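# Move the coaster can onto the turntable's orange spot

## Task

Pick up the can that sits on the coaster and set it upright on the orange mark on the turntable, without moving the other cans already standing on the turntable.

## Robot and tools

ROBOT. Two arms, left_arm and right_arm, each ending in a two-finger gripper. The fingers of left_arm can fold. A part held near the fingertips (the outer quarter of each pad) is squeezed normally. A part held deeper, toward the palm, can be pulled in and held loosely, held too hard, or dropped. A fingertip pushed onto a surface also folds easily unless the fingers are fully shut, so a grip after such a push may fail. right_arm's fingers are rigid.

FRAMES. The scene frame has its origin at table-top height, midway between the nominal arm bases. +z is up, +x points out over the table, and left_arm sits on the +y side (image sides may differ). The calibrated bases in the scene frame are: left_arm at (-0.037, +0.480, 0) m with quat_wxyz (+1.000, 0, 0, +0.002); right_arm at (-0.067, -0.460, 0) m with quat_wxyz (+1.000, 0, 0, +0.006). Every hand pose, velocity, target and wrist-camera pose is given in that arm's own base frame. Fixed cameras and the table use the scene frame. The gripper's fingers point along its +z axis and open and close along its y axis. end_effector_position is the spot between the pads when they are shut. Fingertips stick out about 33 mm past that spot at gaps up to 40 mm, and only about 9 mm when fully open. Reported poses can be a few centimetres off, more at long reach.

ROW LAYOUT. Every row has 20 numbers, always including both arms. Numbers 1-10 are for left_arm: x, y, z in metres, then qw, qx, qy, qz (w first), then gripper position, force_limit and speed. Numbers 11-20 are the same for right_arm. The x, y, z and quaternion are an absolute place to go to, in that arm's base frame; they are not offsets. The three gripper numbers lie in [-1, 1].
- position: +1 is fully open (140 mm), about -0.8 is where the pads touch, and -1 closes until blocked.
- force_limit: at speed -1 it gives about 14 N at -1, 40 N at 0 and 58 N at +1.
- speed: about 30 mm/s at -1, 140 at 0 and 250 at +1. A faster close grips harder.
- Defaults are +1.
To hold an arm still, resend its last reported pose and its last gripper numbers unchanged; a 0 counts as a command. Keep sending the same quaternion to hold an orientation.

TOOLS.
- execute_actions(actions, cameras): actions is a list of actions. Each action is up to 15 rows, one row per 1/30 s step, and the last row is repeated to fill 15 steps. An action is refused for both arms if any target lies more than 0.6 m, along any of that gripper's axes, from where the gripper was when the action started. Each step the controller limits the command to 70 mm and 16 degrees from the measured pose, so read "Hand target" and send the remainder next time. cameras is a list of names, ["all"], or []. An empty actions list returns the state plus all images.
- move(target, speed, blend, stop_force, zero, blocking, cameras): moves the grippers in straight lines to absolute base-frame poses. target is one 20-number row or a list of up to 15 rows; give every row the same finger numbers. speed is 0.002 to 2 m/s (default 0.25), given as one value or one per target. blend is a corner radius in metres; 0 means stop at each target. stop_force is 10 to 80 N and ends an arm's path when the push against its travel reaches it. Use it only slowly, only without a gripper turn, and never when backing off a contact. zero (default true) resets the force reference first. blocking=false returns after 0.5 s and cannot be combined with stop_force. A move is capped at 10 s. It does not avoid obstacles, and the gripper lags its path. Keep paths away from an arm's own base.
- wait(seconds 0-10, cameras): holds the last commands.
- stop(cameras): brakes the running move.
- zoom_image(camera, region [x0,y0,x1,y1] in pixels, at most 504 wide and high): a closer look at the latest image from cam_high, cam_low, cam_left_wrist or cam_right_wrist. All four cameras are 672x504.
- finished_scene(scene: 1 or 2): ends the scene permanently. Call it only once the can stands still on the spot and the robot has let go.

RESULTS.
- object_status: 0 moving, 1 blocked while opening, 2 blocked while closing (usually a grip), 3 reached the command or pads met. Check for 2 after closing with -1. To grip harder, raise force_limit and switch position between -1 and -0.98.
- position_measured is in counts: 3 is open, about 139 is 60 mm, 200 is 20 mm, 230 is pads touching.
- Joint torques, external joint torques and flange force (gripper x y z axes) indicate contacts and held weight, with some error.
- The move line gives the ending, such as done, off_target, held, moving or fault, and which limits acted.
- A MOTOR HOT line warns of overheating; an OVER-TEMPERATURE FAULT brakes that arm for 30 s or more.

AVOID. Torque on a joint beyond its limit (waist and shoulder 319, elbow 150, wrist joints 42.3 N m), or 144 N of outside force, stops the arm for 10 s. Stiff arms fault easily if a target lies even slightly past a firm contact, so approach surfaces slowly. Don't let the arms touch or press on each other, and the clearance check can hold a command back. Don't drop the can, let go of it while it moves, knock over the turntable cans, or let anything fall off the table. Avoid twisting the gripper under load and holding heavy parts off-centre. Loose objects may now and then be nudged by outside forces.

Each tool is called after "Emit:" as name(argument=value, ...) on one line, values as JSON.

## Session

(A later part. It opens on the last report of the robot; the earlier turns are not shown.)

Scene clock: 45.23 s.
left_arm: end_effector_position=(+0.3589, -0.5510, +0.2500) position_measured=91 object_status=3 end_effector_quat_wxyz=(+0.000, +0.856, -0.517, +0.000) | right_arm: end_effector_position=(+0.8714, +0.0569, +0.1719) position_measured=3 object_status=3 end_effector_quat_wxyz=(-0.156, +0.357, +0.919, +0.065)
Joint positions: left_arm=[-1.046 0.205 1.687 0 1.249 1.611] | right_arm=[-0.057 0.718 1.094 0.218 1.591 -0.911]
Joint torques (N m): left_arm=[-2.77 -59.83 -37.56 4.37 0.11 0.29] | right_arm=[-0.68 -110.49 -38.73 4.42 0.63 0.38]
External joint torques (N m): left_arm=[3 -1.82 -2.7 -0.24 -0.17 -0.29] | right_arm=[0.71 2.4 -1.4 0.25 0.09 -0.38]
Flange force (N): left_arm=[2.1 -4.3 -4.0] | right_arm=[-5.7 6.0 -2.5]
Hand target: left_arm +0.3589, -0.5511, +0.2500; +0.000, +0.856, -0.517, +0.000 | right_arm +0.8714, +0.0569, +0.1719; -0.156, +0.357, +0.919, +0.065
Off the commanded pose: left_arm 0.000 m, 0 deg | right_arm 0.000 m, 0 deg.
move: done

Emit:
move(target=[[0.3898,-0.5017,0.25,0,0.856,-0.517,0,0.3,-0.01,-0.3,0.8714,0.0569,0.1719,-0.156,0.357,0.919,0.065,1,1,1],[0.4381,-0.4692,0.25,0,0.856,-0.517,0,0.3,-0.01,-0.3,0.8714,0.0569,0.1719,-0.156,0.357,0.919,0.065,1,1,1],[0.4954,-0.4591,0.25,0,0.856,-0.517,0,0.3,-0.01,-0.3,0.8714,0.0569,0.1719,-0.156,0.357,0.919,0.065,1,1,1],[0.5519,-0.4732,0.25,0,0.856,-0.517,0,0.3,-0.01,-0.3,0.8714,0.0569,0.1719,-0.156,0.357,0.919,0.065,1,1,1],[0.5977,-0.509,0.25,0,0.856,-0.517,0,0.3,-0.01,-0.3,0.8714,0.0569,0.1719,-0.156,0.357,0.919,0.065,1,1,1],[0.6251,-0.5604,0.25,0,0.856,-0.517,0,0.3,-0.01,-0.3,0.8714,0.0569,0.1719,-0.156,0.357,0.919,0.065,1,1,1],[0.6291,-0.6185,0.25,0,0.856,-0.517,0,0.3,-0.01,-0.3,0.8714,0.0569,0.1719,-0.156,0.357,0.919,0.065,1,1,1],[0.6092,-0.6732,0.25,0,0.856,-0.517,0,0.3,-0.01,-0.3,0.8714,0.0569,0.1719,-0.156,0.357,0.919,0.065,1,1,1],[0.5688,-0.7151,0.25,0,0.856,-0.517,0,0.3,-0.01,-0.3,0.8714,0.0569,0.1719,-0.156,0.357,0.919,0.065,1,1,1],[0.5148,-0.7369,0.25,0,0.856,-0.517,0,0.3,-0.01,-0.3,0.8714,0.0569,0.1719,-0.156,0.357,0.919,0.065,1,1,1],[0.4566,-0.7348,0.25,0,0.856,-0.517,0,0.3,-0.01,-0.3,0.8714,0.0569,0.1719,-0.156,0.357,0.919,0.065,1,1,1],[0.4043,-0.7093,0.25,0,0.856,-0.517,0,0.3,-0.01,-0.3,0.8714,0.0569,0.1719,-0.156,0.357,0.919,0.065,1,1,1],[0.3669,-0.6647,0.25,0,0.856,-0.517,0,0.3,-0.01,-0.3,0.8714,0.0569,0.1719,-0.156,0.357,0.919,0.065,1,1,1],[0.3508,-0.6088,0.25,0,0.856,-0.517,0,0.3,-0.01,-0.3,0.8714,0.0569,0.1719,-0.156,0.357,0.919,0.065,1,1,1],[0.3589,-0.5511,0.25,0,0.856,-0.517,0,0.3,-0.01,-0.3,0.8714,0.0569,0.1719,-0.156,0.357,0.919,0.065,1,1,1]], blend=0.025, speed=0.1295, blocking=false)

Emit:
wait(seconds=1)

Emit:
wait(seconds=1, cameras=["cam_left_wrist","cam_high"])

Emit:
wait(seconds=1)

Emit:
wait(seconds=2)

Emit:
wait(seconds=3, cameras=["cam_left_wrist"])

Scene clock: 46.33 s.
left_arm: end_effector_position=(+0.3879, -0.5075, +0.2500) position_measured=91 object_status=3 end_effector_quat_wxyz=(+0.000, +0.856, -0.517, +0.000) end_effector_velocity=(+0.084, +0.097, +0.000) end_effector_angular_velocity=(+0.002, +0.000, +0.002) | right_arm: end_effector_position=(+0.8714, +0.0569, +0.1719) position_measured=3 object_status=3 end_effector_quat_wxyz=(-0.156, +0.357, +0.919, +0.065)
Joint positions: left_arm=[-0.972 0.176 1.723 0 1.242 1.685] | right_arm=[-0.057 0.718 1.094 0.218 1.591 -0.911]
Joint velocities: left_arm=[0.195 -0.04 0.048 0.001 -0.007 0.193] | right_arm=[within noise]
Joint torques (N m): left_arm=[-1.54 -56.69 -38.67 4.32 -0.01 0.5] | right_arm=[-0.7 -110.55 -38.49 4.37 0.65 0.31]
External joint torques (N m): left_arm=[1.52 -0.89 -1.79 -0.17 -0.08 -0.5] | right_arm=[0.75 4.04 -1.09 0.23 0.06 -0.31]
Flange force (N): left_arm=[1.7 -1.9 -2.6] | right_arm=[-7.3 7.3 -1.9]
Hand target: left_arm +0.3936, -0.5014, +0.2500; +0.000, +0.856, -0.517, +0.000 | right_arm +0.8714, +0.0569, +0.1719; -0.156, +0.357, +0.919, +0.065
Tool commands: left_gripper/position=+0.3 left_gripper/force_limit=-0.01 left_gripper/speed=-0.3 right_gripper/position=+1.0 right_gripper/force_limit=+1.0 right_gripper/speed=+1.0
Off the commanded pose: left_arm 0.052 m, 0 deg | right_arm 0.000 m, 0 deg.
move: running; path passed 0 of 15 targets

Scene clock: 47.33 s.
left_arm: end_effector_position=(+0.5029, -0.4621, +0.2500) position_measured=91 object_status=3 end_effector_quat_wxyz=(+0.000, +0.856, -0.517, +0.000) end_effector_velocity=(+0.125, -0.012, +0.000) end_effector_angular_velocity=(+0.001, -0.001, -0.001) | right_arm: end_effector_position=(+0.8714, +0.0569, +0.1719) position_measured=3 object_status=3 end_effector_quat_wxyz=(-0.156, +0.357, +0.919, +0.065)
Joint positions: left_arm=[-0.794 0.244 1.638 0 1.259 1.864] | right_arm=[-0.057 0.718 1.094 0.218 1.591 -0.911]
Joint velocities: left_arm=[0.118 0.154 -0.198 0.001 0.043 0.118] | right_arm=[within noise]
Joint torques (N m): left_arm=[-3.87 -67 -38.79 4.31 0.12 0.53] | right_arm=[-1.18 -111.02 -38.38 4.39 0.69 0.32]
External joint torques (N m): left_arm=[3.22 2.15 -1.76 -0.19 -0.19 -0.53] | right_arm=[1.24 3.15 -1.62 0.26 0.04 -0.32]
Flange force (N): left_arm=[5.2 -6.0 -0.8] | right_arm=[-6.7 7.8 -2.7]
Hand target: left_arm +0.5109, -0.4632, +0.2500; +0.000, +0.856, -0.517, +0.000 | right_arm +0.8714, +0.0569, +0.1719; -0.156, +0.357, +0.919, +0.065
Tool commands: left_gripper/position=+0.3 left_gripper/force_limit=-0.01 left_gripper/speed=-0.3 right_gripper/position=+1.0 right_gripper/force_limit=+1.0 right_gripper/speed=+1.0
Off the commanded pose: left_arm 0.169 m, 0 deg | right_arm 0.000 m, 0 deg.
earlier move: running; path passed 2 of 15 targets
wait: 1.00 s; no rest

Scene clock: 48.33 s.
left_arm: end_effector_position=(+0.6071, -0.5271, +0.2499) position_measured=91 object_status=3 end_effector_quat_wxyz=(+0.000, +0.856, -0.517, +0.000) end_effector_velocity=(+0.063, -0.110, +0.000) end_effector_angular_velocity=(-0.001, +0.001, +0.000) | right_arm: end_effector_position=(+0.8714, +0.0569, +0.1719) position_measured=3 object_status=3 end_effector_quat_wxyz=(-0.156, +0.357, +0.919, +0.065)
Joint positions: left_arm=[-0.758 0.433 1.378 0 1.331 1.9] | right_arm=[-0.057 0.718 1.094 0.218 1.591 -0.911]
Joint velocities: left_arm=[-0.045 0.191 -0.283 -0.002 0.092 -0.045] | right_arm=[within noise]
Joint torques (N m): left_arm=[-3.83 -83.37 -38.38 4.25 0.06 0.22] | right_arm=[-0.66 -110.74 -38.51 4.33 0.57 0.33]
External joint torques (N m): left_arm=[3.45 -3.07 -3.01 -0.04 -0.09 -0.22] | right_arm=[0.56 3.38 -1.32 0.3 0.16 -0.33]
Flange force (N): left_arm=[0.7 -4.6 -4.9] | right_arm=[-7.0 6.9 -2.5]
Hand target: left_arm +0.6112, -0.5345, +0.2499; +0.000, +0.856, -0.517, +0.000 | right_arm +0.8714, +0.0569, +0.1719; -0.156, +0.357, +0.919, +0.065
Tool commands: left_gripper/position=+0.3 left_gripper/force_limit=-0.01 left_gripper/speed=-0.3 right_gripper/position=+1.0 right_gripper/force_limit=+1.0 right_gripper/speed=+1.0
Off the commanded pose: left_arm 0.249 m, 0 deg | right_arm 0.000 m, 0 deg.
earlier move: running; path passed 5 of 15 targets
wait: 1.00 s; no rest
camera_calibration:
cam_left_wrist: T_world_to_cam=[[-0.895192, -0.445479, -0.0134269, 0.319985], [-0.424006, 0.841987, 0.333582, 0.621487], [-0.137298, 0.304313, -0.942626, 0.629508], [0, 0, 0, 1]] pos_world=[0.636393, -0.572304, 0.39037]
Images, in order (width x height): cam_high 672x504, cam_left_wrist 672x504.

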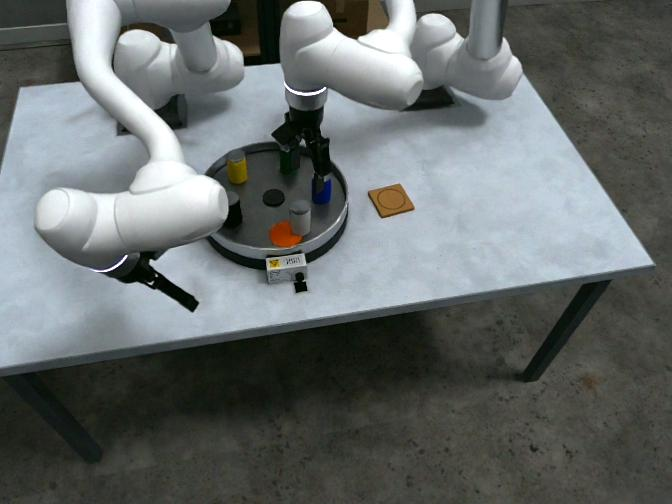

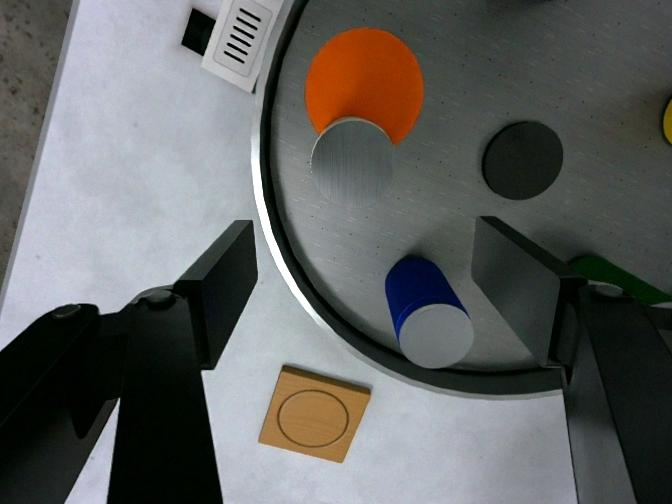

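Scene clock: 49.33 s.
left_arm: end_effector_position=(+0.6173, -0.6504, +0.2500) position_measured=91 object_status=3 end_effector_quat_wxyz=(+0.000, +0.856, -0.517, +0.000) end_effector_velocity=(-0.045, -0.120, -0.001) end_effector_angular_velocity=(+0.000, +0.000, -0.001) | right_arm: end_effector_position=(+0.8714, +0.0569, +0.1719) position_measured=3 object_status=3 end_effector_quat_wxyz=(-0.156, +0.357, +0.919, +0.065)
Joint positions: left_arm=[-0.85 0.587 1.138 0 1.416 1.808] | right_arm=[-0.057 0.718 1.094 0.218 1.591 -0.911]
Joint velocities: left_arm=[-0.126 0.099 -0.158 0 0.06 -0.126] | right_arm=[within noise]
Joint torques (N m): left_arm=[-2.05 -99.73 -40.38 4.6 -0.36 0] | right_arm=[-1.06 -110.76 -38.45 4.41 0.67 0.36]
External joint torques (N m): left_arm=[2.41 -1.11 -1.7 -0.3 0.32 0] | right_arm=[1.11 4 -1.26 0.21 0.05 -0.36]
Flange force (N): left_arm=[2.5 -3.5 -3.1] | right_arm=[-7.4 7.9 -2.1]
Hand target: left_arm +0.6143, -0.6577, +0.2500; +0.000, +0.856, -0.517, +0.000 | right_arm +0.8714, +0.0569, +0.1719; -0.156, +0.357, +0.919, +0.065
Tool commands: left_gripper/position=+0.3 left_gripper/force_limit=-0.01 left_gripper/speed=-0.3 right_gripper/position=+1.0 right_gripper/force_limit=+1.0 right_gripper/speed=+1.0
Off the commanded pose: left_arm 0.277 m, 0 deg | right_arm 0.000 m, 0 deg.
earlier move: running; path passed 7 of 15 targets
wait: 1.00 s; no rest

Scene clock: 50.70 s.
left_arm: end_effector_position=(+0.5203, -0.7330, +0.2500) position_measured=91 object_status=3 end_effector_quat_wxyz=(+0.000, +0.856, -0.517, +0.000) | right_arm: end_effector_position=(+0.8714, +0.0569, +0.1719) position_measured=3 object_status=3 end_effector_quat_wxyz=(-0.156, +0.357, +0.919, +0.065)
Joint positions: left_arm=[-0.992 0.591 1.131 0 1.419 1.666] | right_arm=[-0.057 0.718 1.094 0.218 1.591 -0.911]
Joint torques (N m): left_arm=[-2.45 -97.8 -39.76 4.6 0.05 0.21] | right_arm=[-1.11 -110.6 -38.58 4.32 0.63 0.32]
External joint torques (N m): left_arm=[3.77 -2.71 -2.22 -0.26 -0.1 -0.21] | right_arm=[1.14 3.55 -1.05 0.29 0.1 -0.32]
Flange force (N): left_arm=[1.1 -4.1 -3.6] | right_arm=[-6.3 7.0 -1.8]
Hand target: left_arm +0.5202, -0.7330, +0.2500; +0.000, +0.856, -0.517, +0.000 | right_arm +0.8714, +0.0569, +0.1719; -0.156, +0.357, +0.919, +0.065
Tool commands: left_gripper/position=+0.3 left_gripper/force_limit=-0.01 left_gripper/speed=-0.3 right_gripper/position=+1.0 right_gripper/force_limit=+1.0 right_gripper/speed=+1.0
Off the commanded pose: left_arm 0.243 m, 0 deg | right_arm 0.000 m, 0 deg.
earlier move: held (left_arm; a check stopped the path); path passed 9 of 15 targets; limits=held
wait: 1.37 of 2 s (the move ended)
pose unreachable (left arm): on one or more control steps of this call, first in action 0 (counted from 0), this arm could not follow its commanded pose, so it was not sent that pose on those steps. It may still have moved: this result reports where it is.
cause: moving toward the commanded pose would bring a part of the arm too close to another arm (a part of this arm just beyond joint 5 (wrist pitch) and a part of the right arm just beyond its joint 2 (shoulder), at the place that arm is still heading or pushing toward).

Scene clock: 53.70 s.
left_arm: end_effector_position=(+0.5202, -0.7330, +0.2500) position_measured=91 object_status=3 end_effector_quat_wxyz=(+0.000, +0.856, -0.517, +0.000) | right_arm: end_effector_position=(+0.8714, +0.0569, +0.1719) position_measured=3 object_status=3 end_effector_quat_wxyz=(-0.156, +0.357, +0.919, +0.065)
Joint positions: left_arm=[-0.992 0.592 1.131 0 1.419 1.666] | right_arm=[-0.057 0.718 1.094 0.218 1.591 -0.911]
Joint torques (N m): left_arm=[-3.75 -98.19 -40 4.62 0.05 0.26] | right_arm=[-0.84 -110.78 -38.58 4.26 0.63 0.37]
External joint torques (N m): left_arm=[3.83 -2.58 -2.15 -0.3 -0.11 -0.26] | right_arm=[0.66 3.15 -1.53 0.4 0.08 -0.37]
Flange force (N): left_arm=[1.1 -4.2 -3.5] | right_arm=[-7.0 7.1 -2.7]
Hand target: left_arm +0.5202, -0.7330, +0.2500; +0.000, +0.856, -0.517, +0.000 | right_arm +0.8714, +0.0569, +0.1719; -0.156, +0.357, +0.919, +0.065
Tool commands: left_gripper/position=+0.3 left_gripper/force_limit=-0.01 left_gripper/speed=-0.3 right_gripper/position=+1.0 right_gripper/force_limit=+1.0 right_gripper/speed=+1.0
Off the commanded pose: left_arm 0.243 m, 0 deg | right_arm 0.000 m, 0 deg.
wait: 3.00 s; at rest by 0.17 s
camera_calibration:
cam_left_wrist: T_world_to_cam=[[-0.895221, -0.445428, -0.01317, 0.150472], [-0.423817, 0.841912, 0.334012, 0.757804], [-0.13769, 0.304596, -0.942477, 0.680659], [0, 0, 0, 1]] pos_world=[0.549596, -0.778306, 0.390371]
Images, in order (width x height): cam_left_wrist 672x504.

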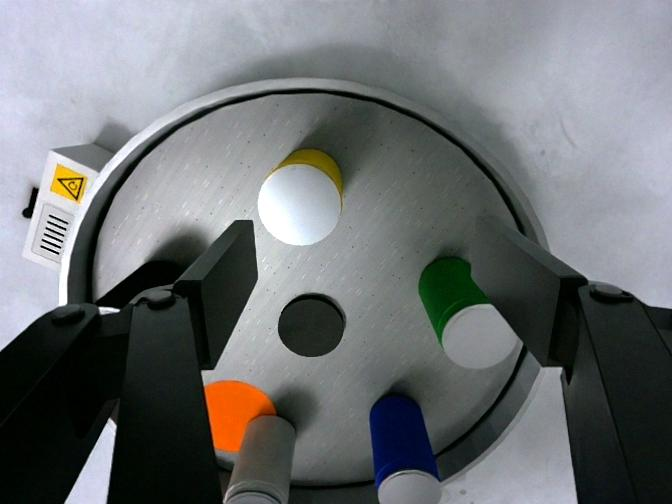

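Emit:
move(target=[0.3589, -0.5511, 0.25, 0, 0.856, -0.517, 0, 0.3, -0.01, -0.3, 0.8714, 0.0569, 0.1719, -0.156, 0.357, 0.919, 0.065, 1, 1, 1])

Emit:
wait(seconds=2, cameras=["cam_left_wrist"])

Scene clock: 55.10 s.
left_arm: end_effector_position=(+0.5183, -0.7309, +0.2499) position_measured=91 object_status=3 end_effector_quat_wxyz=(+0.000, +0.856, -0.517, +0.000) | right_arm: end_effector_position=(+0.8714, +0.0569, +0.1719) position_measured=3 object_status=3 end_effector_quat_wxyz=(-0.156, +0.357, +0.919, +0.065)
Joint positions: left_arm=[-0.992 0.587 1.139 0 1.416 1.666] | right_arm=[-0.057 0.718 1.094 0.218 1.591 -0.911]
Joint torques (N m): left_arm=[-3.95 -97.6 -39.44 4.47 0.18 0.31] | right_arm=[-1.19 -110.91 -38.61 4.28 0.61 0.31]
External joint torques (N m): left_arm=[3.98 -2.47 -2.57 -0.17 -0.23 -0.31] | right_arm=[1.27 3.89 -1.04 0.33 0.11 -0.31]
Flange force (N): left_arm=[2.3 -4.4 -3.8] | right_arm=[-6.7 7.5 -1.8]
Hand target: left_arm +0.5183, -0.7308, +0.2498; +0.000, +0.856, -0.517, +0.000 | right_arm +0.8714, +0.0569, +0.1719; -0.156, +0.357, +0.919, +0.065
Off the commanded pose: left_arm 0.240 m, 0 deg | right_arm 0.000 m, 0 deg.
move: held (left_arm; a check stopped the path); limits=held
pose unreachable (left arm): on one or more control steps of this call, first in action 0 (counted from 0), this arm could not follow its commanded pose, so it was not sent that pose on those steps. It may still have moved: this result reports where it is.
cause: moving toward the commanded pose would bring a part of the arm too close to another arm (a part of this arm just beyond joint 5 (wrist pitch) and a part of the right arm just beyond its joint 2 (shoulder), along the way the arms are being sent, or toward where that arm still pushes).

Scene clock: 57.10 s.
left_arm: end_effector_position=(+0.5183, -0.7308, +0.2498) position_measured=91 object_status=3 end_effector_quat_wxyz=(+0.000, +0.856, -0.517, +0.000) | right_arm: end_effector_position=(+0.8714, +0.0569, +0.1719) position_measured=3 object_status=3 end_effector_quat_wxyz=(-0.156, +0.357, +0.919, +0.065)
Joint positions: left_arm=[-0.992 0.587 1.139 0 1.416 1.666] | right_arm=[-0.057 0.718 1.094 0.218 1.591 -0.911]
Joint torques (N m): left_arm=[-3.18 -98.62 -39.82 4.66 0.2 0.29] | right_arm=[-0.81 -110.65 -38.45 4.35 0.6 0.31]
External joint torques (N m): left_arm=[3.33 -1.44 -2.16 -0.35 -0.26 -0.29] | right_arm=[0.76 3.51 -1.26 0.26 0.12 -0.31]
Flange force (N): left_arm=[3.0 -3.8 -2.9] | right_arm=[-6.9 7.1 -2.3]
Hand target: left_arm +0.5183, -0.7308, +0.2498; +0.000, +0.856, -0.517, +0.000 | right_arm +0.8714, +0.0569, +0.1719; -0.156, +0.357, +0.919, +0.065
Tool commands: left_gripper/position=+0.3 left_gripper/force_limit=-0.01 left_gripper/speed=-0.3 right_gripper/position=+1.0 right_gripper/force_limit=+1.0 right_gripper/speed=+1.0
Off the commanded pose: left_arm 0.240 m, 0 deg | right_arm 0.000 m, 0 deg.
wait: 2.00 s; at rest by 0.17 s
camera_calibration:
cam_left_wrist: T_world_to_cam=[[-0.895394, -0.445079, -0.0131765, 0.149982], [-0.423417, 0.841913, 0.334515, 0.754844], [-0.137792, 0.305102, -0.942298, 0.679935], [0, 0, 0, 1]] pos_world=[0.547597, -0.776208, 0.390171]
Images, in order (width x height): cam_left_wrist 672x504.

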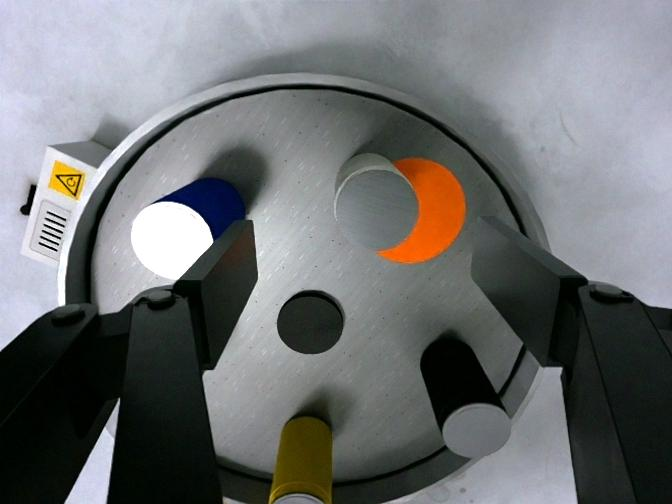

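Emit:
move(target=[[0.57, -0.58, 0.25, 0, 0.856, -0.517, 0, 0.3, -0.01, -0.3, 0.8714, 0.0569, 0.1719, -0.156, 0.357, 0.919, 0.065, 1, 1, 1],[0.3589, -0.5511, 0.25, 0, 0.856, -0.517, 0, 0.3, -0.01, -0.3, 0.8714, 0.0569, 0.1719, -0.156, 0.357, 0.919, 0.065, 1, 1, 1]], blend=[0.05,0])

Scene clock: 59.17 s.
left_arm: end_effector_position=(+0.3589, -0.5511, +0.2500) position_measured=91 object_status=3 end_effector_quat_wxyz=(+0.000, +0.856, -0.517, +0.000) | right_arm: end_effector_position=(+0.8714, +0.0569, +0.1719) position_measured=3 object_status=3 end_effector_quat_wxyz=(-0.156, +0.357, +0.919, +0.065)
Joint positions: left_arm=[-1.046 0.206 1.687 0 1.249 1.611] | right_arm=[-0.057 0.718 1.094 0.218 1.591 -0.911]
Joint torques (N m): left_arm=[-4.3 -58.7 -38.06 4.44 0.19 0.26] | right_arm=[-0.86 -111.04 -38.43 4.37 0.61 0.34]
External joint torques (N m): left_arm=[4.03 -3.07 -2.26 -0.33 -0.24 -0.26] | right_arm=[0.61 4.64 -1.07 0.22 0.11 -0.34]
Flange force (N): left_arm=[-0.7 -5.7 -4.0] | right_arm=[-8.3 7.9 -2.0]
Hand target: left_arm +0.3589, -0.5511, +0.2500; +0.000, +0.856, -0.517, +0.000 | right_arm +0.8714, +0.0569, +0.1719; -0.156, +0.357, +0.919, +0.065
Off the commanded pose: left_arm 0.000 m, 0 deg | right_arm 0.000 m, 0 deg.
move: done

Emit:
wait(seconds=6.27)

Emit:
move(target=[[0.3898,-0.5017,0.25,0,0.856,-0.517,0,0.3,-0.01,-0.3,0.8714,0.0569,0.1719,-0.156,0.357,0.919,0.065,1,1,1],[0.4381,-0.4692,0.215,0,0.856,-0.517,0,0.3,-0.01,-0.3,0.8714,0.0569,0.1719,-0.156,0.357,0.919,0.065,1,1,1],[0.4954,-0.4591,0.172,0,0.856,-0.517,0,0.3,-0.01,-0.3,0.8714,0.0569,0.1719,-0.156,0.357,0.919,0.065,1,1,1],[0.5519,-0.4732,0.163,0,0.856,-0.517,0,0.3,-0.01,-0.3,0.8714,0.0569,0.1719,-0.156,0.357,0.919,0.065,1,1,1],[0.5977,-0.509,0.163,0,0.856,-0.517,0,0.3,-0.01,-0.3,0.8714,0.0569,0.1719,-0.156,0.357,0.919,0.065,1,1,1],[0.6251,-0.5604,0.163,0,0.856,-0.517,0,0.3,-0.01,-0.3,0.8714,0.0569,0.1719,-0.156,0.357,0.919,0.065,1,1,1]], blend=[0.025,0.025,0.025,0.025,0.025,0], speed=[0.1295,0.151,0.161,0.131,0.1295,0.1295], blocking=false)

Emit:
wait(seconds=1.3, cameras=["cam_left_wrist"])

Emit:
move(target=[[0.5977,-0.509,0.163,0,0.856,-0.517,0,-1,-0.01,-0.7,0.8714,0.0569,0.1719,-0.156,0.357,0.919,0.065,1,1,1],[0.6251,-0.5604,0.163,0,0.856,-0.517,0,-1,-0.01,-0.7,0.8714,0.0569,0.1719,-0.156,0.357,0.919,0.065,1,1,1],[0.6291,-0.6185,0.21,0,0.856,-0.517,0,-1,-0.01,-0.7,0.8714,0.0569,0.1719,-0.156,0.357,0.919,0.065,1,1,1],[0.6092,-0.6732,0.26,0,0.856,-0.517,0,-1,-0.01,-0.7,0.8714,0.0569,0.1719,-0.156,0.357,0.919,0.065,1,1,1]], blend=[0.025,0.025,0.025,0], speed=[0.1295,0.1295,0.165,0.17], cameras=["cam_high","cam_low","cam_left_wrist"])

Scene clock: 65.90 s.
left_arm: end_effector_position=(+0.3589, -0.5511, +0.2500) position_measured=91 object_status=3 end_effector_quat_wxyz=(+0.000, +0.856, -0.517, +0.000) | right_arm: end_effector_position=(+0.8714, +0.0569, +0.1719) position_measured=3 object_status=3 end_effector_quat_wxyz=(-0.156, +0.357, +0.919, +0.065)
Joint positions: left_arm=[-1.046 0.205 1.687 0 1.249 1.611] | right_arm=[-0.057 0.718 1.094 0.218 1.591 -0.911]
Joint torques (N m): left_arm=[-4.3 -60.06 -38.05 4.36 0.14 0.2] | right_arm=[-0.5 -110.77 -38.6 4.32 0.6 0.4]
External joint torques (N m): left_arm=[4.11 -1.37 -2.29 -0.23 -0.2 -0.2] | right_arm=[0.45 4.26 -0.93 0.28 0.12 -0.4]
Flange force (N): left_arm=[1.9 -6.1 -3.2] | right_arm=[-7.6 7.0 -1.8]
Hand target: left_arm +0.3589, -0.5511, +0.2500; +0.000, +0.856, -0.517, +0.000 | right_arm +0.8714, +0.0569, +0.1719; -0.156, +0.357, +0.919, +0.065
Tool commands: left_gripper/position=+0.3 left_gripper/force_limit=-0.01 left_gripper/speed=-0.3 right_gripper/position=+1.0 right_gripper/force_limit=+1.0 right_gripper/speed=+1.0
Off the commanded pose: left_arm 0.000 m, 0 deg | right_arm 0.000 m, 0 deg.
wait: 6.30 s; at rest from the start

Scene clock: 66.40 s.
left_arm: end_effector_position=(+0.3877, -0.5072, +0.2481) position_measured=91 object_status=3 end_effector_quat_wxyz=(+0.000, +0.856, -0.517, +0.000) end_effector_velocity=(+0.082, +0.096, -0.028) end_effector_angular_velocity=(+0.001, +0.000, +0.000) | right_arm: end_effector_position=(+0.8714, +0.0569, +0.1719) position_measured=3 object_status=3 end_effector_quat_wxyz=(-0.156, +0.357, +0.919, +0.065)
Joint positions: left_arm=[-0.972 0.177 1.726 0 1.239 1.685] | right_arm=[-0.057 0.718 1.094 0.218 1.591 -0.911]
Joint velocities: left_arm=[0.191 -0.025 0.084 0.001 -0.058 0.191] | right_arm=[within noise]
Joint torques (N m): left_arm=[-2.4 -51.06 -36.34 4.35 0.2 -0.3] | right_arm=[-1.11 -110.62 -38.72 4.35 0.68 0.34]
External joint torques (N m): left_arm=[2.25 -4.62 -3.16 -0.3 -0.3 0.3] | right_arm=[1.02 3.43 -1.07 0.28 0.04 -0.33]
Flange force (N): left_arm=[-1.8 -3.7 -5.9] | right_arm=[-6.3 6.8 -1.8]
Hand target: left_arm +0.3931, -0.5014, +0.2459; +0.000, +0.856, -0.517, +0.000 | right_arm +0.8714, +0.0569, +0.1719; -0.156, +0.357, +0.919, +0.065
Tool commands: left_gripper/position=+0.3 left_gripper/force_limit=-0.01 left_gripper/speed=-0.3 right_gripper/position=+1.0 right_gripper/force_limit=+1.0 right_gripper/speed=+1.0
Off the commanded pose: left_arm 0.258 m, 0 deg | right_arm 0.000 m, 0 deg.
move: running; path passed 0 of 6 targets

Scene clock: 67.70 s.
left_arm: end_effector_position=(+0.5392, -0.4706, +0.1652) position_measured=91 object_status=3 end_effector_quat_wxyz=(+0.000, +0.856, -0.517, +0.000) end_effector_velocity=(+0.119, -0.043, -0.015) end_effector_angular_velocity=(+0.001, +0.001, -0.001) | right_arm: end_effector_position=(+0.8714, +0.0569, +0.1719) position_measured=3 object_status=3 end_effector_quat_wxyz=(-0.156, +0.357, +0.919, +0.065)
Joint positions: left_arm=[-0.766 0.344 1.667 0 1.13 1.892] | right_arm=[-0.057 0.718 1.094 0.218 1.591 -0.911]
Joint velocities: left_arm=[0.072 0.183 -0.229 0 0.046 0.073] | right_arm=[within noise]
Joint torques (N m): left_arm=[-4.17 -71.11 -36.11 4.22 0.34 0.5] | right_arm=[-0.85 -111.12 -38.49 4.37 0.62 0.35]
External joint torques (N m): left_arm=[3.26 -1.98 -2.71 -0.27 -0.42 -0.5] | right_arm=[0.85 3.67 -1.37 0.27 0.1 -0.35]
Flange force (N): left_arm=[1.1 -4.6 -3.4] | right_arm=[-7.3 7.5 -2.4]
Hand target: left_arm +0.5465, -0.4734, +0.1643; +0.000, +0.856, -0.517, +0.000 | right_arm +0.8714, +0.0569, +0.1719; -0.156, +0.357, +0.919, +0.065
Tool commands: left_gripper/position=+0.3 left_gripper/force_limit=-0.01 left_gripper/speed=-0.3 right_gripper/position=+1.0 right_gripper/force_limit=+1.0 right_gripper/speed=+1.0
Off the commanded pose: left_arm 0.124 m, 0 deg | right_arm 0.000 m, 0 deg.
earlier move: running; path passed 3 of 6 targets
wait: 1.30 s; no rest
camera_calibration:
cam_left_wrist: T_world_to_cam=[[-0.895142, -0.445577, -0.0135129, 0.283181], [-0.424112, 0.841902, 0.33366, 0.573373], [-0.137295, 0.304404, -0.942597, 0.523188], [0, 0, 0, 1]] pos_world=[0.568493, -0.515806, 0.30567]
Images, in order (width x height): cam_left_wrist 672x504.

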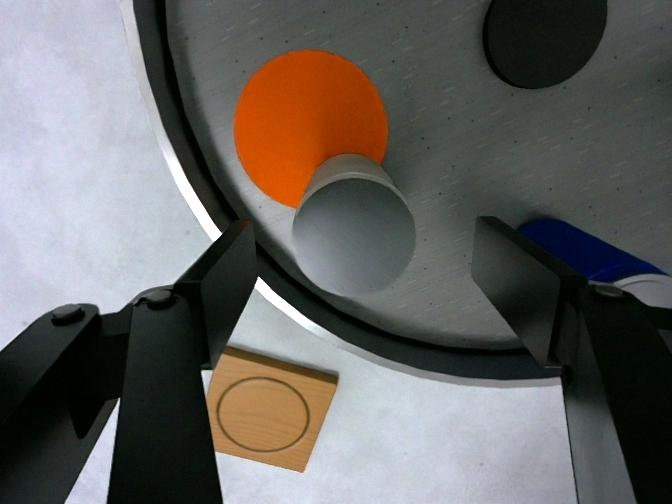

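Scene clock: 69.83 s.
left_arm: end_effector_position=(+0.6092, -0.6732, +0.2600) position_measured=156 object_status=2 end_effector_quat_wxyz=(+0.000, +0.856, -0.517, +0.000) | right_arm: end_effector_position=(+0.8714, +0.0569, +0.1719) position_measured=3 object_status=3 end_effector_quat_wxyz=(-0.156, +0.357, +0.919, +0.065)
Joint positions: left_arm=[-0.873 0.605 1.091 0 1.445 1.784] | right_arm=[-0.057 0.718 1.094 0.218 1.591 -0.911]
Joint torques (N m): left_arm=[-3.38 -100.63 -41.18 4.63 0.12 0.19] | right_arm=[-0.77 -110.57 -38.69 4.36 0.66 0.28]
External joint torques (N m): left_arm=[3.46 -0.84 -0.91 -0.32 -0.18 -0.19] | right_arm=[0.57 3.54 -1.15 0.27 0.04 -0.28]
Flange force (N): left_arm=[0.2 -3.8 -1.2] | right_arm=[-6.8 6.7 -2.0]
Hand target: left_arm +0.6092, -0.6732, +0.2600; +0.000, +0.856, -0.517, +0.000 | right_arm +0.8714, +0.0569, +0.1719; -0.156, +0.357, +0.919, +0.065
Off the commanded pose: left_arm 0.000 m, 0 deg | right_arm 0.000 m, 0 deg.
earlier move: replaced; path passed 3 of 6 targets
move: done
camera_calibration:
cam_left_wrist: T_world_to_cam=[[-0.895188, -0.445491, -0.0132424, 0.256832], [-0.423916, 0.841909, 0.333892, 0.74182], [-0.137597, 0.30451, -0.942518, 0.683974], [0, 0, 0, 1]] pos_world=[0.638495, -0.718406, 0.400371]
Images, in order (width x height): cam_high 672x504, cam_low 672x504, cam_left_wrist 672x504.

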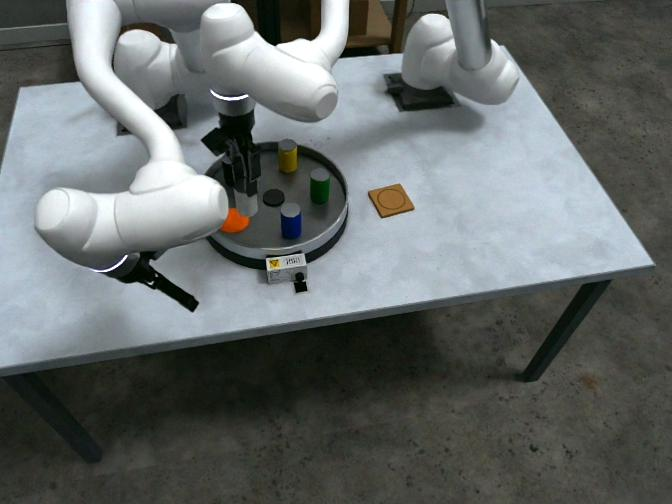

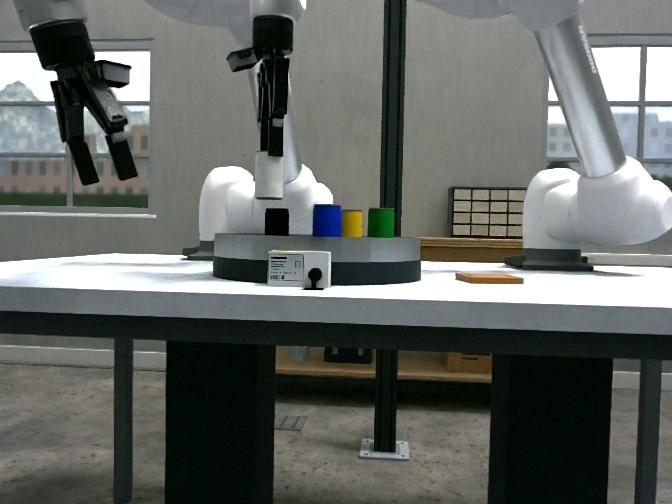

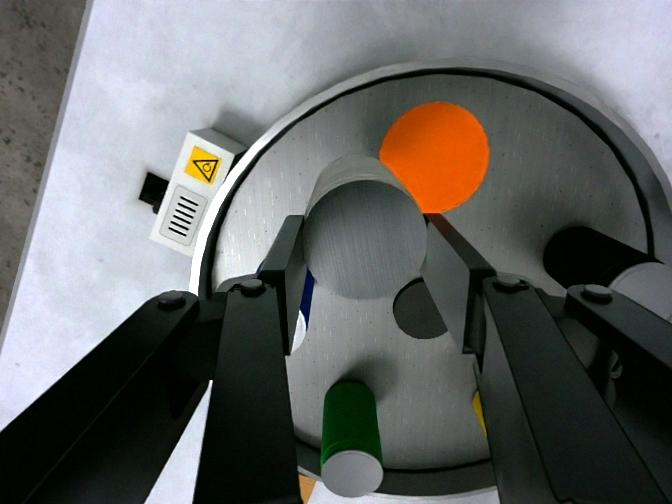

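Emit:
move(target=[[0.58, -0.57, 0.28, 0, 0.856, -0.517, 0, -1, -0.01, -0.7, 0.8714, 0.0569, 0.1719, -0.156, 0.357, 0.919, 0.065, 1, 1, 1],[0.3589, -0.5511, 0.265, 0, 0.856, -0.517, 0, -1, -0.01, -0.7, 0.8714, 0.0569, 0.1719, -0.156, 0.357, 0.919, 0.065, 1, 1, 1]], blend=[0.05,0])

Scene clock: 72.03 s.
left_arm: end_effector_position=(+0.3589, -0.5511, +0.2650) position_measured=156 object_status=2 end_effector_quat_wxyz=(+0.000, +0.856, -0.517, +0.000) | right_arm: end_effector_position=(+0.8714, +0.0569, +0.1719) position_measured=3 object_status=3 end_effector_quat_wxyz=(-0.156, +0.357, +0.919, +0.065)
Joint positions: left_arm=[-1.046 0.198 1.668 0 1.275 1.611] | right_arm=[-0.057 0.718 1.094 0.218 1.591 -0.911]
Joint torques (N m): left_arm=[-3.12 -59.69 -39.65 4.4 0.13 0.12] | right_arm=[-0.82 -110.82 -38.6 4.32 0.65 0.4]
External joint torques (N m): left_arm=[3.02 -1.63 -1.08 -0.23 -0.19 -0.12] | right_arm=[0.94 3.34 -1.28 0.32 0.07 -0.4]
Flange force (N): left_arm=[-0.7 -4.4 -1.8] | right_arm=[-6.6 7.0 -2.2]
Hand target: left_arm +0.3589, -0.5511, +0.2650; +0.000, +0.856, -0.517, +0.000 | right_arm +0.8714, +0.0569, +0.1719; -0.156, +0.357, +0.919, +0.065
Off the commanded pose: left_arm 0.000 m, 0 deg | right_arm 0.000 m, 0 deg.
move: done

Emit:
wait(seconds=6.53)

Emit:
move(target=[[0.3898,-0.5017,0.255,0,0.856,-0.517,0,-1,-0.01,-0.7,0.8714,0.0569,0.1719,-0.156,0.357,0.919,0.065,1,1,1],[0.4381,-0.4692,0.215,0,0.856,-0.517,0,-1,-0.01,-0.7,0.8714,0.0569,0.1719,-0.156,0.357,0.919,0.065,1,1,1],[0.4954,-0.4591,0.172,0,0.856,-0.517,0,-1,-0.01,-0.7,0.8714,0.0569,0.1719,-0.156,0.357,0.919,0.065,1,1,1],[0.5519,-0.4732,0.162,0,0.856,-0.517,0,-1,-0.01,-0.7,0.8714,0.0569,0.1719,-0.156,0.357,0.919,0.065,1,1,1],[0.5977,-0.509,0.162,0,0.856,-0.517,0,-1,-0.01,-0.7,0.8714,0.0569,0.1719,-0.156,0.357,0.919,0.065,1,1,1],[0.6251,-0.5604,0.162,0,0.856,-0.517,0,-1,-0.01,-0.7,0.8714,0.0569,0.1719,-0.156,0.357,0.919,0.065,1,1,1]], blend=[0.025,0.025,0.025,0.025,0.025,0], speed=[0.1315,0.157,0.161,0.1315,0.1295,0.1295], blocking=false)

Emit:
wait(seconds=1.65, cameras=["cam_left_wrist"])

Emit:
move(target=[[0.6141,-0.5333,0.162,0,0.856,-0.517,0,0.3,-0.01,-0.3,0.8714,0.0569,0.1719,-0.156,0.357,0.919,0.065,1,1,1],[0.6302,-0.5892,0.175,0,0.856,-0.517,0,0.3,-0.01,-0.3,0.8714,0.0569,0.1719,-0.156,0.357,0.919,0.065,1,1,1],[0.6221,-0.6469,0.22,0,0.856,-0.517,0,0.3,-0.01,-0.3,0.8714,0.0569,0.1719,-0.156,0.357,0.919,0.065,1,1,1],[0.5977,-0.689,0.26,0,0.856,-0.517,0,0.3,-0.01,-0.3,0.8714,0.0569,0.1719,-0.156,0.357,0.919,0.065,1,1,1]], blend=[0.025,0.025,0.025,0], speed=[0.1295,0.133,0.162,0.16], cameras=["cam_high","cam_low","cam_left_wrist"])

Scene clock: 78.97 s.
left_arm: end_effector_position=(+0.3589, -0.5511, +0.2650) position_measured=156 object_status=2 end_effector_quat_wxyz=(+0.000, +0.856, -0.517, +0.000) | right_arm: end_effector_position=(+0.8714, +0.0569, +0.1719) position_measured=3 object_status=3 end_effector_quat_wxyz=(-0.156, +0.357, +0.919, +0.065)
Joint positions: left_arm=[-1.046 0.198 1.668 0 1.275 1.611] | right_arm=[-0.057 0.718 1.094 0.218 1.591 -0.911]
Joint torques (N m): left_arm=[-4.01 -60 -39.43 4.36 0.17 0.23] | right_arm=[-1.01 -110.44 -38.59 4.34 0.65 0.35]
External joint torques (N m): left_arm=[3.8 -1.15 -1.16 -0.21 -0.23 -0.23] | right_arm=[1.06 2.73 -1.46 0.32 0.07 -0.35]
Flange force (N): left_arm=[0.1 -5.5 -1.6] | right_arm=[-6.0 6.8 -2.5]
Hand target: left_arm +0.3589, -0.5511, +0.2650; +0.000, +0.856, -0.517, +0.000 | right_arm +0.8714, +0.0569, +0.1719; -0.156, +0.357, +0.919, +0.065
Tool commands: left_gripper/position=-1.0 left_gripper/force_limit=-0.01 left_gripper/speed=-0.7 right_gripper/position=+1.0 right_gripper/force_limit=+1.0 right_gripper/speed=+1.0
Off the commanded pose: left_arm 0.000 m, 0 deg | right_arm 0.000 m, 0 deg.
wait: 6.53 s; at rest from the start

Scene clock: 79.47 s.
left_arm: end_effector_position=(+0.3872, -0.5078, +0.2547) position_measured=156 object_status=2 end_effector_quat_wxyz=(+0.000, +0.856, -0.517, +0.000) end_effector_velocity=(+0.081, +0.096, -0.044) end_effector_angular_velocity=(+0.000, +0.001, +0.002) | right_arm: end_effector_position=(+0.8714, +0.0569, +0.1719) position_measured=3 object_status=3 end_effector_quat_wxyz=(-0.156, +0.357, +0.919, +0.065)
Joint positions: left_arm=[-0.974 0.174 1.717 0 1.251 1.684] | right_arm=[-0.057 0.718 1.094 0.218 1.591 -0.911]
Joint velocities: left_arm=[0.189 -0.02 0.106 -0.001 -0.086 0.187] | right_arm=[within noise]
Joint torques (N m): left_arm=[-7.15 -55.1 -39.34 4.3 0.14 0.46] | right_arm=[-1.03 -110.81 -38.58 4.4 0.65 0.3]
External joint torques (N m): left_arm=[6.97 -0.89 -0.65 -0.2 -0.24 -0.46] | right_arm=[1.06 3.05 -1.51 0.27 0.06 -0.3]
Flange force (N): left_arm=[-1.4 -10.1 -0.9] | right_arm=[-6.5 7.3 -2.6]
Hand target: left_arm +0.3930, -0.5013, +0.2512; +0.000, +0.856, -0.517, +0.000 | right_arm +0.8714, +0.0569, +0.1719; -0.156, +0.357, +0.919, +0.065
Tool commands: left_gripper/position=-1.0 left_gripper/force_limit=-0.01 left_gripper/speed=-0.7 right_gripper/position=+1.0 right_gripper/force_limit=+1.0 right_gripper/speed=+1.0
Off the commanded pose: left_arm 0.261 m, 0 deg | right_arm 0.000 m, 0 deg.
move: running; path passed 0 of 6 targets

Scene clock: 81.13 s.
left_arm: end_effector_position=(+0.5786, -0.4941, +0.1621) position_measured=156 object_status=2 end_effector_quat_wxyz=(+0.000, +0.856, -0.517, +0.000) end_effector_velocity=(+0.099, -0.080, -0.002) end_effector_angular_velocity=(+0.001, +0.001, -0.001) | right_arm: end_effector_position=(+0.8714, +0.0569, +0.1719) position_measured=3 object_status=3 end_effector_quat_wxyz=(-0.156, +0.357, +0.919, +0.065)
Joint positions: left_arm=[-0.752 0.413 1.574 0 1.154 1.905] | right_arm=[-0.057 0.718 1.094 0.218 1.591 -0.911]
Joint velocities: left_arm=[0.012 0.19 -0.278 0 0.09 0.013] | right_arm=[within noise]
Joint torques (N m): left_arm=[-6.56 -55.69 -21.3 4.44 -0.29 0.15] | right_arm=[-0.95 -110.78 -38.61 4.39 0.59 0.32]
External joint torques (N m): left_arm=[6.42 -25.18 -17.17 -0.51 0.26 -0.15] | right_arm=[0.99 3.21 -1.27 0.25 0.14 -0.32]
Flange force (N): left_arm=[-2.0 -8.1 -33.8] | right_arm=[-6.4 7.0 -2.3]
Hand target: left_arm +0.5849, -0.4995, +0.1620; +0.000, +0.856, -0.517, +0.000 | right_arm +0.8714, +0.0569, +0.1719; -0.156, +0.357, +0.919, +0.065
Tool commands: left_gripper/position=-1.0 left_gripper/force_limit=-0.01 left_gripper/speed=-0.7 right_gripper/position=+1.0 right_gripper/force_limit=+1.0 right_gripper/speed=+1.0
Off the commanded pose: left_arm 0.081 m, 0 deg | right_arm 0.000 m, 0 deg.
earlier move: running; path passed 4 of 6 targets
wait: 1.67 s; no rest
camera_calibration:
cam_left_wrist: T_world_to_cam=[[-0.895165, -0.44553, -0.0135409, 0.307895], [-0.424128, 0.842033, 0.333311, 0.611042], [-0.137098, 0.304111, -0.94272, 0.532573], [0, 0, 0, 1]] pos_world=[0.607791, -0.539303, 0.30257]
Images, in order (width x height): cam_left_wrist 672x504.

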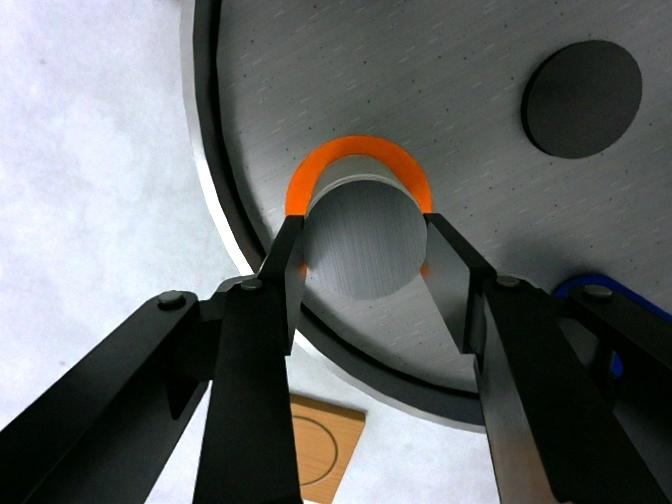

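Scene clock: 83.07 s.
left_arm: end_effector_position=(+0.5977, -0.6890, +0.2600) position_measured=91 object_status=3 end_effector_quat_wxyz=(+0.000, +0.856, -0.517, +0.000) | right_arm: end_effector_position=(+0.8714, +0.0569, +0.1719) position_measured=3 object_status=3 end_effector_quat_wxyz=(-0.156, +0.357, +0.919, +0.065)
Joint positions: left_arm=[-0.894 0.613 1.079 0 1.45 1.763] | right_arm=[-0.057 0.718 1.094 0.218 1.591 -0.911]
Joint torques (N m): left_arm=[-3.82 -99.9 -39.93 4.6 0.11 0.23] | right_arm=[-0.95 -111.05 -38.54 4.35 0.62 0.35]
External joint torques (N m): left_arm=[4.02 -2.7 -2.32 -0.26 -0.16 -0.23] | right_arm=[1.22 3.05 -1.48 0.31 0.1 -0.35]
Flange force (N): left_arm=[1.0 -4.5 -3.7] | right_arm=[-6.4 7.4 -2.5]
Hand target: left_arm +0.5977, -0.6890, +0.2600; +0.000, +0.856, -0.517, +0.000 | right_arm +0.8714, +0.0569, +0.1719; -0.156, +0.357, +0.919, +0.065
Off the commanded pose: left_arm 0.000 m, 0 deg | right_arm 0.000 m, 0 deg.
earlier move: replaced; path passed 4 of 6 targets
move: done; blend cut to 0.019 m at target 1
camera_calibration:
cam_left_wrist: T_world_to_cam=[[-0.895188, -0.445491, -0.0132424, 0.239498], [-0.423916, 0.841909, 0.333892, 0.750247], [-0.137597, 0.30451, -0.942518, 0.687203], [0, 0, 0, 1]] pos_world=[0.626995, -0.734206, 0.400371]
Images, in order (width x height): cam_high 672x504, cam_low 672x504, cam_left_wrist 672x504.

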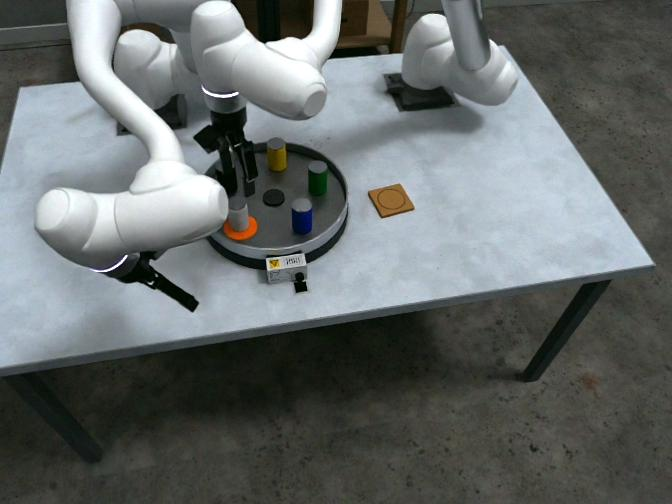

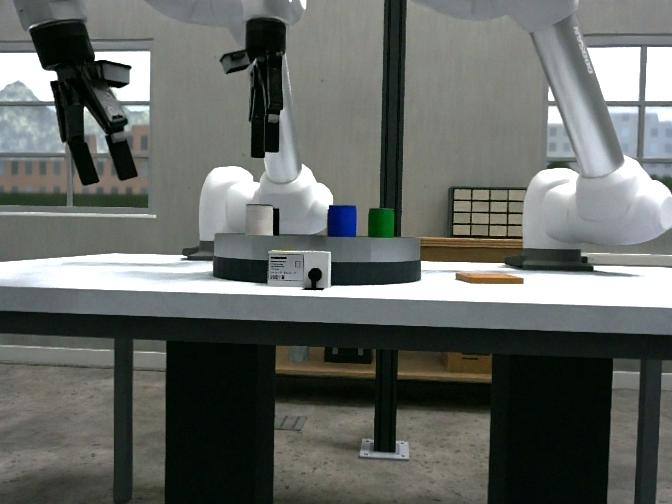

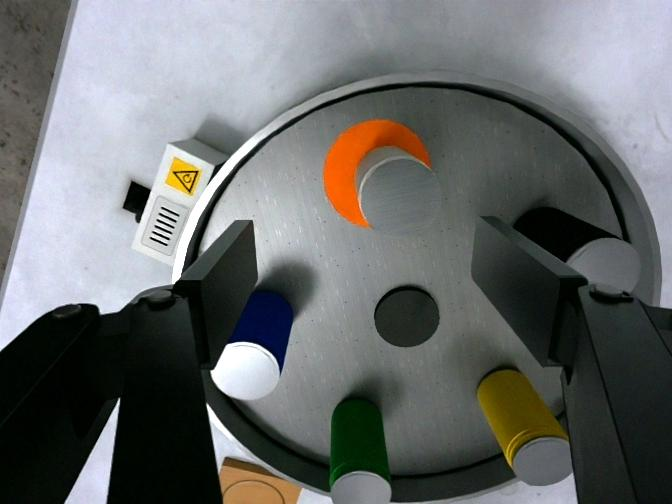

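Emit:
move(target=[0.56, -0.40, 0.33, 0, 0.856, -0.517, 0, 0.3, -0.01, -0.3, 0.8714, 0.0569, 0.1719, -0.156, 0.357, 0.919, 0.065, 1, 1, 1], cameras=["cam_high"])

Emit:
zoom_image(camera="cam_high", region=[180, 120, 380, 280])

Scene clock: 84.77 s.
left_arm: end_effector_position=(+0.5600, -0.4001, +0.3299) position_measured=91 object_status=3 end_effector_quat_wxyz=(+0.000, +0.856, -0.517, +0.000) | right_arm: end_effector_position=(+0.8714, +0.0569, +0.1719) position_measured=3 object_status=3 end_effector_quat_wxyz=(-0.156, +0.357, +0.919, +0.065)
Joint positions: left_arm=[-0.67 0.222 1.519 0 1.4 1.987] | right_arm=[-0.057 0.718 1.094 0.218 1.591 -0.911]
Joint torques (N m): left_arm=[-3.81 -62.84 -39.62 4.4 0.16 0.1] | right_arm=[-0.83 -110.47 -38.63 4.37 0.62 0.35]
External joint torques (N m): left_arm=[4.03 -2.16 -2.32 -0.11 -0.21 -0.1] | right_arm=[0.98 4.65 -0.65 0.21 0.09 -0.35]
Flange force (N): left_arm=[-1.3 -5.7 -3.6] | right_arm=[-7.3 7.3 -1.1]
Hand target: left_arm +0.5600, -0.4000, +0.3300; +0.000, +0.856, -0.517, +0.000 | right_arm +0.8714, +0.0569, +0.1719; -0.156, +0.357, +0.919, +0.065
Off the commanded pose: left_arm 0.000 m, 0 deg | right_arm 0.000 m, 0 deg.
move: done
Images, in order (width x height): cam_high 672x504.

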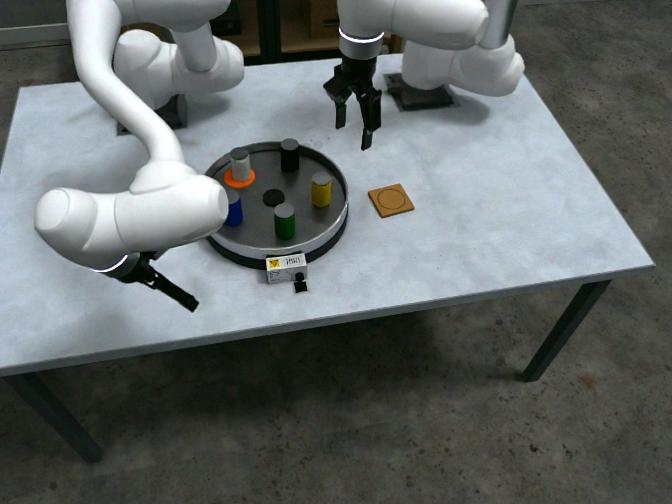

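Scaled by 2.520.

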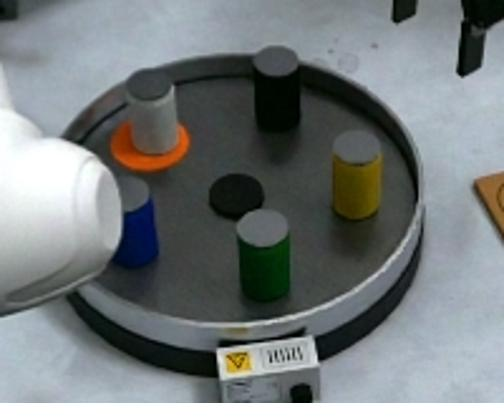

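Emit:
finished_scene(scene=1)

The scene is finished: the task was done.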